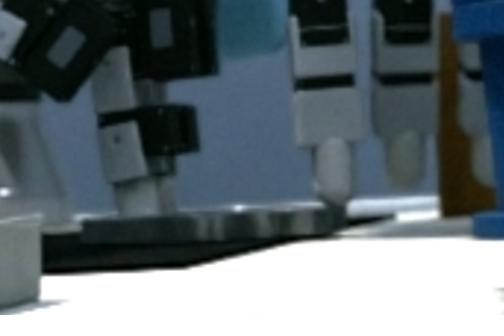

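>>> move --target '[0,0,0,0,0,0,-1,0,-0.576,-0.696,-1,0,-0.576,-0.696,-0.754,0,-0.576,-0.696,-0.714,-0.678,-0.226,-0.168,0.6,-0.6,0,0,0,0,0,0,-0.40,0.044,-0.76,-0.93,-0.40,-0.044,-0.76,-0.93,0.3,0,0.6,0,-0.714,-0.678,-0.226,-0.168,0.75,-0.9]' --speed 0.03

>>> move --target '[0,0,0,0,0,0,-1,0,-0.576,-0.696,-1,0,-0.576,-0.696,-0.754,0,-0.576,-0.696,-0.714,-0.678,-0.226,-0.168,0.6,-0.6,0,0,0.005,0,0,0,-0.40,0.044,-0.76,-0.93,-0.40,-0.044,-0.76,-0.93,0.3,0,0.6,0,-0.714,-0.678,-0.226,-0.168,0.75,-0.9]' --speed 0.006 --cameras '["cam_low"]'

>>> zoom_image --camera "cam_low" --region '[350, 320, 470, 395]'

Scene clock: 181.63 s.
left_arm: end_effector_position=(+0.5993, -0.0533, +0.1353) hand_goal=(-1.000, +0.000, -0.576, -0.696, -1.000, +0.000, -0.576, -0.696, -0.754, +0.000, -0.576, -0.696, -0.714, -0.678, -0.226, -0.168) hand_measured=(-0.998, -0.002, -0.574, -0.694, -0.998, -0.002, -0.574, -0.694, -0.744, -0.040, -0.572, -0.694, -0.714, -0.678, -0.224, -0.168) hand_current_ma=(+1, +0, +0, +0, +1, +0, +0, +0, +5, -37, +1, +1, +0, +0, +1, +0) hand_state=(goal, goal, goal, goal, goal, goal, goal, goal, goal, blocked, goal, goal, goal, goal, goal, goal) hand_current_limit=0.60 hand_speed=-0.60 end_effector_quat_wxyz=(+0.000, +0.587, +0.809, +0.000) | right_arm: end_effector_position=(+0.5565, -0.2916, +0.0829) hand_goal=(-0.400, +0.044, -0.760, -0.930, -0.400, -0.044, -0.760, -0.930, +0.300, +0.000, +0.600, +0.000, -0.714, -0.678, -0.226, -0.168) hand_measured=(-0.294, +0.042, -0.612, -0.860, -0.292, -0.044, -0.632, -0.852, +0.286, +0.000, +0.594, -0.004, -0.710, -0.678, -0.224, -0.168) hand_current_ma=(+341, -1, +481, +171, +348, +0, +413, +205, -18, +0, -6, -2, +3, +0, +1, +0) hand_state=(blocked, goal, blocked, blocked, blocked, goal, blocked, blocked, goal, goal, goal, goal, goal, goal, goal, goal) hand_current_limit=0.75 hand_speed=-0.90 end_effector_quat_wxyz=(-0.301, +0.954, +0.000, +0.000)
Joint positions: left_arm=[-1.163 -0.862 1.342 1.091 1.571 1.615] | right_arm=[-0.019 -1.156 1.964 0.808 0.961 4.633]
Joint torques (N m): left_arm=[0.66 -70.1 -22.78 -1.05 -1.57 0.99] | right_arm=[-10.06 -39.37 -16.64 2.42 -5.11 -2.36]
Wrist force (N): left_arm=[0.8 -0.3 -15.3] | right_arm=[-0.1 7.8 -5.7]
Wrist torque (N m): left_arm=[0.96 -0.98 -0.23] | right_arm=[-0.50 0.15 0.14]
Wrist force, peak (N): left_arm=[0.3 -1.0 -21.5] | right_arm=[-0.8 8.1 -6.0]
Hand target: left_arm +0.5993, -0.0533, +0.1353; +0.000, +0.587, +0.809, +0.000 | right_arm +0.5565, -0.2916, +0.0829; -0.301, +0.954, +0.000, +0.000
Off the commanded pose: left_arm 0.000 m, 0 deg | right_arm 0.000 m, 0 deg.
move: done

Scene clock: 182.37 s.
left_arm: end_effector_position=(+0.5993, -0.0533, +0.1353) hand_goal=(-1.000, +0.000, -0.576, -0.696, -1.000, +0.000, -0.576, -0.696, -0.754, +0.000, -0.576, -0.696, -0.714, -0.678, -0.226, -0.168) hand_measured=(-0.998, -0.002, -0.574, -0.694, -0.998, -0.002, -0.574, -0.694, -0.742, -0.058, -0.570, -0.694, -0.714, -0.678, -0.224, -0.168) hand_current_ma=(+1, +0, +0, +0, +1, +0, +0, +0, +7, -68, +2, +1, +0, +0, +1, +0) hand_state=(goal, goal, goal, goal, goal, goal, goal, goal, goal, blocked, goal, goal, goal, goal, goal, goal) hand_current_limit=0.60 hand_speed=-0.60 end_effector_quat_wxyz=(+0.000, +0.587, +0.809, +0.000) | right_arm: end_effector_position=(+0.5565, -0.2916, +0.0858) hand_goal=(-0.400, +0.044, -0.760, -0.930, -0.400, -0.044, -0.760, -0.930, +0.300, +0.000, +0.600, +0.000, -0.714, -0.678, -0.226, -0.168) hand_measured=(-0.294, +0.044, -0.632, -0.864, -0.292, -0.040, -0.650, -0.862, +0.286, +0.000, +0.594, -0.004, -0.710, -0.678, -0.224, -0.168) hand_current_ma=(+341, +0, +407, +155, +348, +3, +327, +166, -18, +0, -6, -2, +3, +0, +1, +0) hand_state=(blocked, goal, blocked, blocked, blocked, goal, blocked, blocked, goal, goal, goal, goal, goal, goal, goal, goal) hand_current_limit=0.75 hand_speed=-0.90 end_effector_quat_wxyz=(-0.301, +0.954, +0.000, +0.000)
Joint positions: left_arm=[-1.163 -0.862 1.342 1.091 1.571 1.615] | right_arm=[-0.019 -1.159 1.962 0.813 0.961 4.633]
Joint torques (N m): left_arm=[0.69 -78.66 -29.47 -0.18 -1.47 0.92] | right_arm=[-7.21 -80.16 -34.94 8.06 -6 -1.96]
Wrist force (N): left_arm=[1.8 0.0 -8.1] | right_arm=[0.3 7.3 -4.1]
Wrist torque (N m): left_arm=[0.40 -0.36 -0.18] | right_arm=[-0.42 0.20 0.14]
Wrist force, peak (N): left_arm=[0.4 -0.6 -15.7] | right_arm=[-0.1 8.4 -5.7]
Hand target: left_arm +0.5993, -0.0533, +0.1353; +0.000, +0.587, +0.809, +0.000 | right_arm +0.5565, -0.2916, +0.0859; -0.301, +0.954, +0.000, +0.000
Off the commanded pose: left_arm 0.000 m, 0 deg | right_arm 0.000 m, 0 deg.
move: done
Images, in order (width x height): cam_low 896x504.

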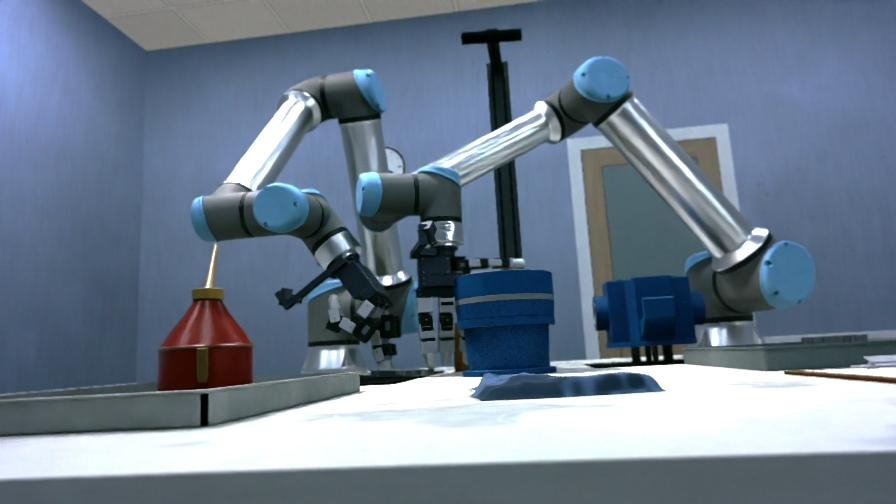

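Scaled by 4.200 from the camera's 896x504 image, which has a finer 1280x720 frame.

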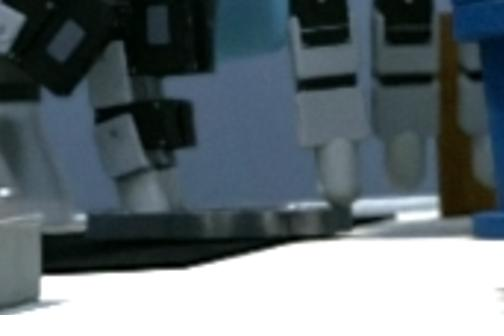

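>>> move --target '[0,0,0.008,0,0,0,-1,0,-0.576,-0.696,-1,0,-0.576,-0.696,-0.754,0,-0.576,-0.696,-0.714,-0.678,-0.226,-0.168,0.6,-0.6,0,0,0,0,0,0,-0.32,0.044,-0.60,-0.73,-0.32,-0.044,-0.60,-0.73,0.3,0,0.6,0,-0.714,-0.678,-0.226,-0.168,0.75,-0.9]' --speed 0.02

>>> move --target '[0,0.005,0,0,0,0,-1,0,-0.576,-0.696,-1,0,-0.576,-0.696,-0.754,0,-0.576,-0.696,-0.714,-0.678,-0.226,-0.168,0.6,-0.6,0,0.003,-0.004,0,0,0,-0.32,0.044,-0.60,-0.73,-0.32,-0.044,-0.60,-0.73,0.3,0,0.6,0,-0.714,-0.678,-0.226,-0.168,0.75,-0.9]' --speed 0.01 --cameras '["cam_low"]'

>>> zoom_image --camera "cam_low" --region '[350, 320, 470, 395]'

Scene clock: 184.20 s.
left_arm: end_effector_position=(+0.5993, -0.0533, +0.1401) hand_goal=(-1.000, +0.000, -0.576, -0.696, -1.000, +0.000, -0.576, -0.696, -0.754, +0.000, -0.576, -0.696, -0.714, -0.678, -0.226, -0.168) hand_measured=(-0.998, -0.002, -0.574, -0.694, -0.998, -0.002, -0.574, -0.694, -0.748, -0.004, -0.572, -0.694, -0.714, -0.678, -0.224, -0.168) hand_current_ma=(+1, +0, +0, +0, +1, +0, +0, +0, +2, +0, +1, +1, +0, +0, +1, +0) hand_state=(goal, goal, goal, goal, goal, goal, goal, goal, goal, goal, goal, goal, goal, goal, goal, goal) hand_current_limit=0.60 hand_speed=-0.60 end_effector_quat_wxyz=(+0.000, +0.587, +0.809, +0.000) | right_arm: end_effector_position=(+0.5565, -0.2915, +0.0859) hand_goal=(-0.320, +0.044, -0.600, -0.730, -0.320, -0.044, -0.600, -0.730, +0.300, +0.000, +0.600, +0.000, -0.714, -0.678, -0.226, -0.168) hand_measured=(-0.314, +0.044, -0.602, -0.732, -0.318, -0.040, -0.602, -0.734, +0.286, +0.000, +0.594, -0.004, -0.710, -0.678, -0.224, -0.168) hand_current_ma=(+6, +0, -1, -2, +2, +2, -1, -3, -18, +0, -6, -2, +3, +0, +1, +0) hand_state=(goal, goal, goal, goal, goal, goal, goal, goal, goal, goal, goal, goal, goal, goal, goal, goal) hand_current_limit=0.75 hand_speed=-0.90 end_effector_quat_wxyz=(-0.301, +0.954, +0.000, +0.000)
Joint positions: left_arm=[-1.163 -0.866 1.34 1.097 1.571 1.615] | right_arm=[-0.019 -1.159 1.962 0.814 0.961 4.633]
Joint torques (N m): left_arm=[0.84 -104.51 -45.64 7.64 -1.54 1.05] | right_arm=[-0.11 -72.8 -33.06 5.01 -0.86 -1.31]
Wrist force (N): left_arm=[-1.0 -0.1 1.6] | right_arm=[-0.4 -0.3 -0.5]
Wrist torque (N m): left_arm=[-0.29 -0.03 -0.39] | right_arm=[0.18 0.17 0.09]
Wrist force, peak (N): left_arm=[0.3 -0.4 -11.4] | right_arm=[0.1 7.6 -3.9]
Hand target: left_arm +0.5993, -0.0533, +0.1401; +0.000, +0.587, +0.809, +0.000 | right_arm +0.5565, -0.2916, +0.0859; -0.301, +0.954, +0.000, +0.000
Off the commanded pose: left_arm 0.000 m, 0 deg | right_arm 0.000 m, 0 deg.
move: done

Scene clock: 184.90 s.
left_arm: end_effector_position=(+0.5993, -0.0504, +0.1401) hand_goal=(-1.000, +0.000, -0.576, -0.696, -1.000, +0.000, -0.576, -0.696, -0.754, +0.000, -0.576, -0.696, -0.714, -0.678, -0.226, -0.168) hand_measured=(-0.998, -0.002, -0.574, -0.694, -0.998, -0.002, -0.574, -0.694, -0.748, -0.002, -0.572, -0.694, -0.714, -0.678, -0.224, -0.168) hand_current_ma=(+1, +0, +0, +0, +1, +0, +0, +0, +2, +0, +1, +1, +0, +0, +1, +0) hand_state=(goal, goal, goal, goal, goal, goal, goal, goal, goal, goal, goal, goal, goal, goal, goal, goal) hand_current_limit=0.60 hand_speed=-0.60 end_effector_quat_wxyz=(+0.000, +0.587, +0.809, +0.000) | right_arm: end_effector_position=(+0.5565, -0.2898, +0.0836) hand_goal=(-0.320, +0.044, -0.600, -0.730, -0.320, -0.044, -0.600, -0.730, +0.300, +0.000, +0.600, +0.000, -0.714, -0.678, -0.226, -0.168) hand_measured=(-0.314, +0.044, -0.602, -0.732, -0.318, -0.040, -0.602, -0.732, +0.286, +0.000, +0.594, -0.004, -0.710, -0.678, -0.224, -0.168) hand_current_ma=(+6, +0, -1, -2, +2, +2, -1, -2, -18, +0, -6, -2, +3, +0, +1, +0) hand_state=(goal, goal, goal, goal, goal, goal, goal, goal, goal, goal, goal, goal, goal, goal, goal, goal) hand_current_limit=0.75 hand_speed=-0.90 end_effector_quat_wxyz=(-0.301, +0.954, +0.000, +0.000)
Joint positions: left_arm=[-1.161 -0.87 1.346 1.094 1.571 1.617] | right_arm=[-0.016 -1.156 1.962 0.808 0.961 4.638]
Joint torques (N m): left_arm=[7.41 -103.99 -27.43 1.17 -1.47 3.61] | right_arm=[17.48 -38.57 -31.91 1.42 -3.43 3.44]
Wrist force (N): left_arm=[-0.9 -0.4 1.7] | right_arm=[-0.6 -0.4 -0.5]
Wrist torque (N m): left_arm=[-0.33 -0.03 -0.37] | right_arm=[0.14 0.18 -0.11]
Wrist force, peak (N): left_arm=[-1.4 -0.6 2.0] | right_arm=[-0.9 -0.2 -0.8]
Hand target: left_arm +0.5993, -0.0503, +0.1401; +0.000, +0.587, +0.809, +0.000 | right_arm +0.5565, -0.2898, +0.0835; -0.301, +0.954, +0.000, +0.000
Off the commanded pose: left_arm 0.000 m, 0 deg | right_arm 0.000 m, 0 deg.
move: done
Images, in order (width x height): cam_low 896x504.

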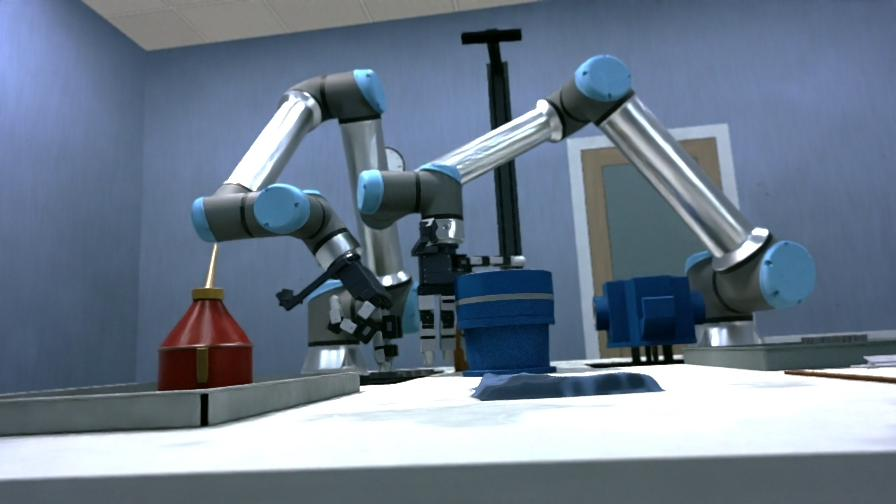

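Scaled by 4.200 from the camera's 896x504 image, which has a finer 1280x720 frame.

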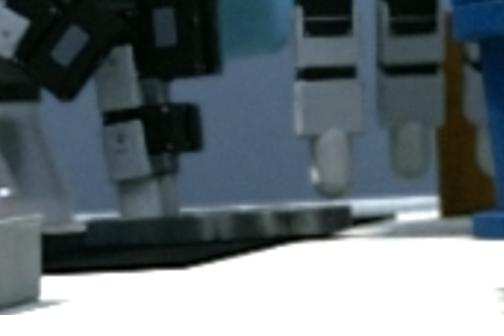

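>>> move --target '[0,0.0065,0,0,0,0,-1,0,-0.576,-0.696,-1,0,-0.576,-0.696,-0.754,0,-0.576,-0.696,-0.714,-0.678,-0.226,-0.168,0.6,-0.6,0,0,0,0,0,0,-0.32,0.044,-0.60,-0.73,-0.32,-0.044,-0.60,-0.73,0.3,0,0.6,0,-0.714,-0.678,-0.226,-0.168,0.75,-0.9]' --speed 0.02

>>> move --target '[0,0,-0.0125,0,0,0,-1,0,-0.576,-0.696,-1,0,-0.576,-0.696,-0.754,0,-0.576,-0.696,-0.714,-0.678,-0.226,-0.168,0.6,-0.6,0,0,0,0,0,0,-0.32,0.044,-0.60,-0.73,-0.32,-0.044,-0.60,-0.73,0.3,0,0.6,0,-0.714,-0.678,-0.226,-0.168,0.75,-0.9]' --speed 0.008 --stop_force 35 --cameras '["cam_low"]'

>>> zoom_image --camera "cam_low" --region '[350, 320, 470, 395]'

Scene clock: 185.83 s.
left_arm: end_effector_position=(+0.5993, -0.0465, +0.1401) hand_goal=(-1.000, +0.000, -0.576, -0.696, -1.000, +0.000, -0.576, -0.696, -0.754, +0.000, -0.576, -0.696, -0.714, -0.678, -0.226, -0.168) hand_measured=(-0.998, -0.002, -0.574, -0.694, -0.998, -0.002, -0.574, -0.694, -0.748, -0.002, -0.572, -0.694, -0.714, -0.678, -0.224, -0.168) hand_current_ma=(+1, +0, +0, +0, +1, +0, +0, +0, +2, +0, +1, +1, +0, +0, +1, +0) hand_state=(goal, goal, goal, goal, goal, goal, goal, goal, goal, goal, goal, goal, goal, goal, goal, goal) hand_current_limit=0.60 hand_speed=-0.60 end_effector_quat_wxyz=(+0.000, +0.587, +0.809, +0.000) | right_arm: end_effector_position=(+0.5565, -0.2898, +0.0835) hand_goal=(-0.320, +0.044, -0.600, -0.730, -0.320, -0.044, -0.600, -0.730, +0.300, +0.000, +0.600, +0.000, -0.714, -0.678, -0.226, -0.168) hand_measured=(-0.314, +0.044, -0.602, -0.732, -0.318, -0.040, -0.602, -0.732, +0.286, +0.000, +0.594, -0.004, -0.710, -0.678, -0.224, -0.168) hand_current_ma=(+6, +0, -1, -2, +2, +2, -1, -2, -18, +0, -6, -2, +3, +0, +1, +0) hand_state=(goal, goal, goal, goal, goal, goal, goal, goal, goal, goal, goal, goal, goal, goal, goal, goal) hand_current_limit=0.75 hand_speed=-0.90 end_effector_quat_wxyz=(-0.301, +0.954, +0.000, +0.000)
Joint positions: left_arm=[-1.16 -0.875 1.355 1.09 1.571 1.618] | right_arm=[-0.016 -1.156 1.962 0.808 0.961 4.638]
Joint torques (N m): left_arm=[8.12 -102.85 -28.64 0.43 -1.16 3.39] | right_arm=[17.18 -38.58 -32.89 1.71 -3.44 3.39]
Wrist force (N): left_arm=[-0.9 -0.3 1.9] | right_arm=[-0.8 -0.4 -0.8]
Wrist torque (N m): left_arm=[-0.33 -0.03 -0.37] | right_arm=[0.16 0.22 -0.13]
Wrist force, peak (N): left_arm=[-1.0 -0.5 2.2] | right_arm=[-0.9 -0.5 -1.0]
Hand target: left_arm +0.5993, -0.0464, +0.1401; +0.000, +0.587, +0.809, +0.000 | right_arm +0.5565, -0.2898, +0.0835; -0.301, +0.954, +0.000, +0.000
Off the commanded pose: left_arm 0.000 m, 0 deg | right_arm 0.000 m, 0 deg.
move: done

Scene clock: 187.63 s.
left_arm: end_effector_position=(+0.5993, -0.0464, +0.1327) hand_goal=(-1.000, +0.000, -0.576, -0.696, -1.000, +0.000, -0.576, -0.696, -0.754, +0.000, -0.576, -0.696, -0.714, -0.678, -0.226, -0.168) hand_measured=(-0.998, -0.002, -0.574, -0.694, -0.998, -0.002, -0.574, -0.694, -0.746, -0.016, -0.572, -0.694, -0.714, -0.678, -0.224, -0.168) hand_current_ma=(+1, +0, +0, +0, +1, +0, +0, +0, +3, -8, +1, +1, +0, +0, +1, +0) hand_state=(goal, goal, goal, goal, goal, goal, goal, goal, goal, goal, goal, goal, goal, goal, goal, goal) hand_current_limit=0.60 hand_speed=-0.60 end_effector_quat_wxyz=(+0.000, +0.587, +0.809, +0.000) | right_arm: end_effector_position=(+0.5565, -0.2897, +0.0835) hand_goal=(-0.320, +0.044, -0.600, -0.730, -0.320, -0.044, -0.600, -0.730, +0.300, +0.000, +0.600, +0.000, -0.714, -0.678, -0.226, -0.168) hand_measured=(-0.326, +0.044, -0.602, -0.732, -0.330, -0.042, -0.604, -0.732, +0.286, +0.000, +0.594, -0.004, -0.710, -0.678, -0.224, -0.168) hand_current_ma=(-5, +0, -2, -2, -13, +1, -4, -2, -18, +0, -6, -2, +3, +0, +1, +0) hand_state=(goal, goal, goal, goal, goal, goal, goal, goal, goal, goal, goal, goal, goal, goal, goal, goal) hand_current_limit=0.75 hand_speed=-0.90 end_effector_quat_wxyz=(-0.301, +0.954, +0.000, +0.000)
Joint positions: left_arm=[-1.16 -0.869 1.36 1.08 1.571 1.618] | right_arm=[-0.016 -1.156 1.962 0.808 0.96 4.638]
Joint torques (N m): left_arm=[7.72 -56 -14.62 -1.79 -1.12 3.44] | right_arm=[15.82 -38.64 -34.51 1.78 -1.27 3.26]
Wrist force (N): left_arm=[0.1 -1.0 -33.8] | right_arm=[-0.7 -2.9 -1.9]
Wrist torque (N m): left_arm=[2.37 -2.36 -0.26] | right_arm=[0.36 0.29 -0.15]
Wrist force, peak (N): left_arm=[-0.3 -0.8 -34.0] | right_arm=[-0.4 -2.9 -2.0]
Hand target: left_arm +0.5993, -0.0464, +0.1327; +0.000, +0.587, +0.809, +0.000 | right_arm +0.5565, -0.2898, +0.0835; -0.301, +0.954, +0.000, +0.000
Off the commanded pose: left_arm 0.000 m, 0 deg | right_arm 0.000 m, 0 deg.
move: contact (left_arm)
Images, in order (width x height): cam_low 896x504.

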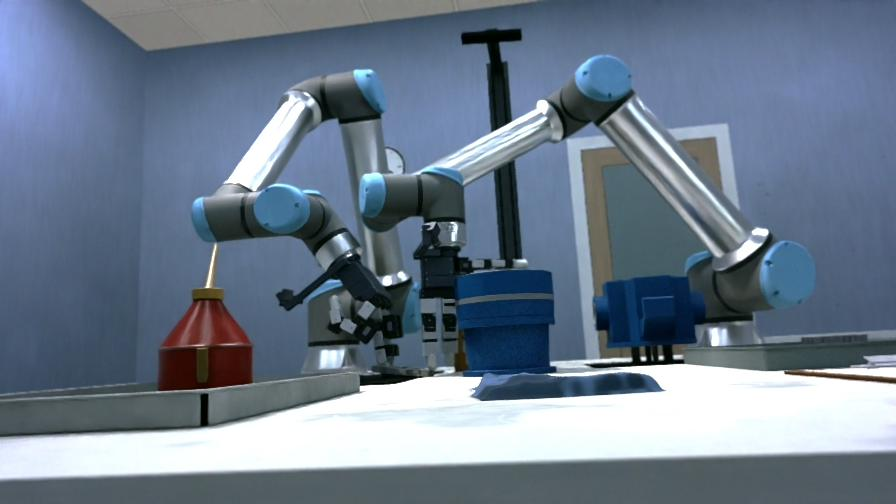

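Scaled by 4.200 from the camera's 896x504 image, which has a finer 1280x720 frame.

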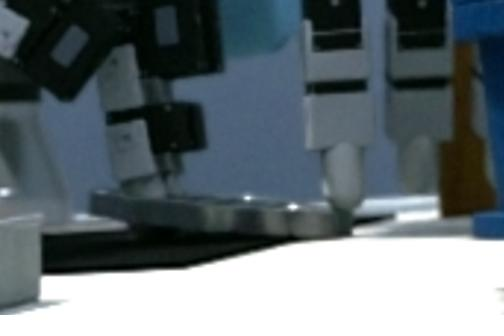

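>>> move --target '[0,0,0.0135,0,0,0,-1,0,-0.576,-0.696,-1,0,-0.576,-0.696,-0.754,0,-0.576,-0.696,-0.714,-0.678,-0.226,-0.168,0.6,-0.6,0,0,0,0,0,0,-0.29,0.044,-0.577,-0.696,-0.29,-0.044,-0.577,-0.696,0.3,0,0.6,0,-0.714,-0.678,-0.226,-0.168,0.75,-0.9]' --speed 0.012

>>> move --pt "0 -0.004 0 0 0 0 -1 0 -0.576 -0.696 -1 0 -0.576 -0.696 -0.754 0 -0.576 -0.696 -0.714 -0.678 -0.226 -0.168 0.75 -0.6 0 -0.0215 0 0 0 0 -0.29 0.044 -0.577 -0.696 -0.29 -0.044 -0.577 -0.696 0.3 0 0.6 0 -0.714 -0.678 -0.226 -0.168 0.75 -0.9" --pt "0 -0.004 0 0 0 0 -1 0 -0.576 -0.696 -1 0 -0.576 -0.696 -0.754 0 -0.576 -0.696 -0.714 -0.678 -0.226 -0.168 0.75 -0.6 0 -0.003 0 0 0 0 -0.29 0.044 -0.577 -0.696 -0.29 -0.044 -0.577 -0.696 0.3 0 0.6 0 -0.714 -0.678 -0.226 -0.168 0.75 -0.9" --speed 0.03 --cameras '["cam_low"]'

>>> zoom_image --camera "cam_low" --region '[350, 320, 470, 395]'

Scene clock: 189.10 s.
left_arm: end_effector_position=(+0.5993, -0.0464, +0.1406) hand_goal=(-1.000, +0.000, -0.576, -0.696, -1.000, +0.000, -0.576, -0.696, -0.754, +0.000, -0.576, -0.696, -0.714, -0.678, -0.226, -0.168) hand_measured=(-0.998, -0.002, -0.574, -0.694, -0.998, -0.002, -0.574, -0.694, -0.748, -0.002, -0.572, -0.694, -0.714, -0.678, -0.224, -0.168) hand_current_ma=(+1, +0, +0, +0, +1, +0, +0, +0, +2, +0, +1, +1, +0, +0, +1, +0) hand_state=(goal, goal, goal, goal, goal, goal, goal, goal, goal, goal, goal, goal, goal, goal, goal, goal) hand_current_limit=0.60 hand_speed=-0.60 end_effector_quat_wxyz=(+0.000, +0.587, +0.809, +0.000) | right_arm: end_effector_position=(+0.5565, -0.2898, +0.0835) hand_goal=(-0.290, +0.044, -0.578, -0.696, -0.290, -0.044, -0.578, -0.696, +0.300, +0.000, +0.600, +0.000, -0.714, -0.678, -0.226, -0.168) hand_measured=(-0.310, +0.044, -0.594, -0.706, -0.316, -0.042, -0.596, -0.708, +0.286, +0.000, +0.594, -0.004, -0.710, -0.678, -0.224, -0.168) hand_current_ma=(-33, +0, -21, -10, -46, +1, -23, -14, -18, +0, -6, -2, +3, +0, +1, +0) hand_state=(blocked, goal, goal, goal, blocked, goal, goal, goal, goal, goal, goal, goal, goal, goal, goal, goal) hand_current_limit=0.75 hand_speed=-0.90 end_effector_quat_wxyz=(-0.301, +0.954, +0.000, +0.000)
Joint positions: left_arm=[-1.16 -0.875 1.355 1.091 1.571 1.618] | right_arm=[-0.016 -1.156 1.962 0.808 0.961 4.638]
Joint torques (N m): left_arm=[6.82 -104.03 -45.28 7.67 -1.25 3.42] | right_arm=[12.99 -38.92 -34.53 1.96 1.22 3.36]
Wrist force (N): left_arm=[-0.9 -0.6 2.0] | right_arm=[-0.5 -1.0 -0.1]
Wrist torque (N m): left_arm=[-0.38 -0.03 -0.36] | right_arm=[0.28 0.23 -0.10]
Wrist force, peak (N): left_arm=[0.0 -0.8 -33.9] | right_arm=[-0.3 -4.2 0.8]
Hand target: left_arm +0.5993, -0.0464, +0.1408; +0.000, +0.587, +0.809, +0.000 | right_arm +0.5565, -0.2898, +0.0835; -0.301, +0.954, +0.000, +0.000
Off the commanded pose: left_arm 0.000 m, 0 deg | right_arm 0.000 m, 0 deg.
move: done

Scene clock: 190.77 s.
left_arm: end_effector_position=(+0.5993, -0.0488, +0.1408) hand_goal=(-1.000, +0.000, -0.576, -0.696, -1.000, +0.000, -0.576, -0.696, -0.754, +0.000, -0.576, -0.696, -0.714, -0.678, -0.226, -0.168) hand_measured=(-0.998, -0.002, -0.574, -0.694, -0.998, -0.002, -0.574, -0.694, -0.748, -0.002, -0.572, -0.694, -0.714, -0.678, -0.224, -0.168) hand_current_ma=(+1, +0, +0, +0, +1, +0, +0, +0, +2, +0, +1, +1, +0, +0, +1, +0) hand_state=(goal, goal, goal, goal, goal, goal, goal, goal, goal, goal, goal, goal, goal, goal, goal, goal) hand_current_limit=0.75 hand_speed=-0.60 end_effector_quat_wxyz=(+0.000, +0.587, +0.809, +0.000) | right_arm: end_effector_position=(+0.5565, -0.2916, +0.0835) hand_goal=(-0.290, +0.044, -0.578, -0.696, -0.290, -0.044, -0.578, -0.696, +0.300, +0.000, +0.600, +0.000, -0.714, -0.678, -0.226, -0.168) hand_measured=(-0.282, +0.044, -0.574, -0.696, -0.286, -0.042, -0.578, -0.696, +0.286, +0.000, +0.594, -0.004, -0.710, -0.678, -0.224, -0.168) hand_current_ma=(+8, +0, +2, +0, +3, +1, +0, +0, -18, +0, -6, -2, +3, +0, +1, +0) hand_state=(goal, goal, goal, goal, goal, goal, goal, goal, goal, goal, goal, goal, goal, goal, goal, goal) hand_current_limit=0.75 hand_speed=-0.90 end_effector_quat_wxyz=(-0.301, +0.954, +0.000, +0.000)
Joint positions: left_arm=[-1.161 -0.872 1.349 1.094 1.571 1.617] | right_arm=[-0.02 -1.156 1.964 0.809 0.961 4.633]
Joint torques (N m): left_arm=[-11.64 -81.96 -45.15 7.66 -1.29 -2.61] | right_arm=[19.43 -36.47 -34.44 1.19 -3.29 3.19]
Wrist force (N): left_arm=[-1.0 -0.6 2.0] | right_arm=[-0.8 -1.6 -3.8]
Wrist torque (N m): left_arm=[-0.38 -0.01 -0.28] | right_arm=[0.34 0.20 -0.12]
Wrist force, peak (N): left_arm=[-1.1 -0.3 2.2] | right_arm=[-0.7 -1.7 -4.1]
Hand target: left_arm +0.5993, -0.0488, +0.1408; +0.000, +0.587, +0.809, +0.000 | right_arm +0.5565, -0.2916, +0.0835; -0.301, +0.954, +0.000, +0.000
Off the commanded pose: left_arm 0.000 m, 0 deg | right_arm 0.000 m, 0 deg.
move: done
Images, in order (width x height): cam_low 896x504.

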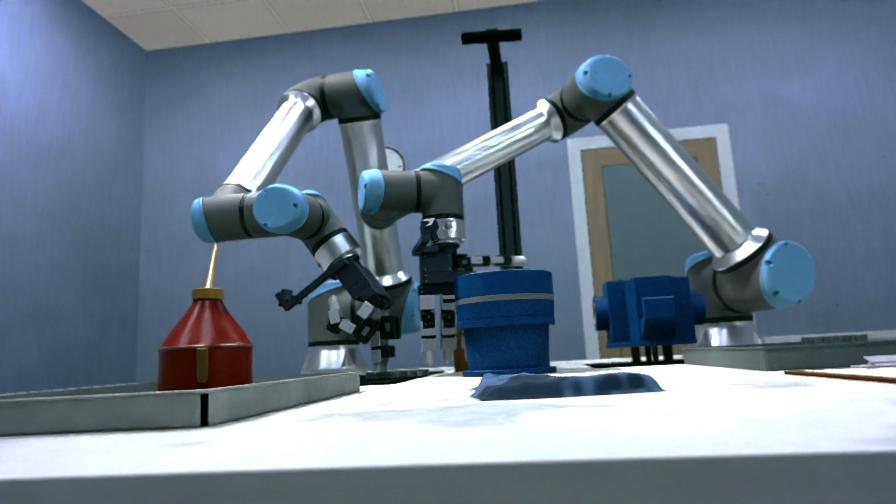

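Scaled by 4.200 from the camera's 896x504 image, which has a finer 1280x720 frame.

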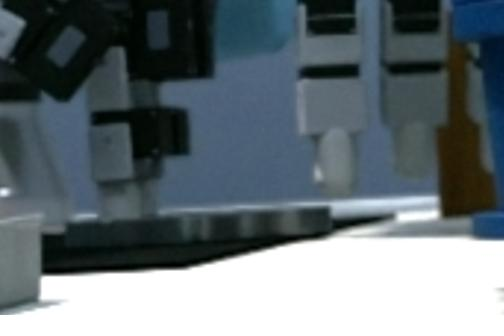

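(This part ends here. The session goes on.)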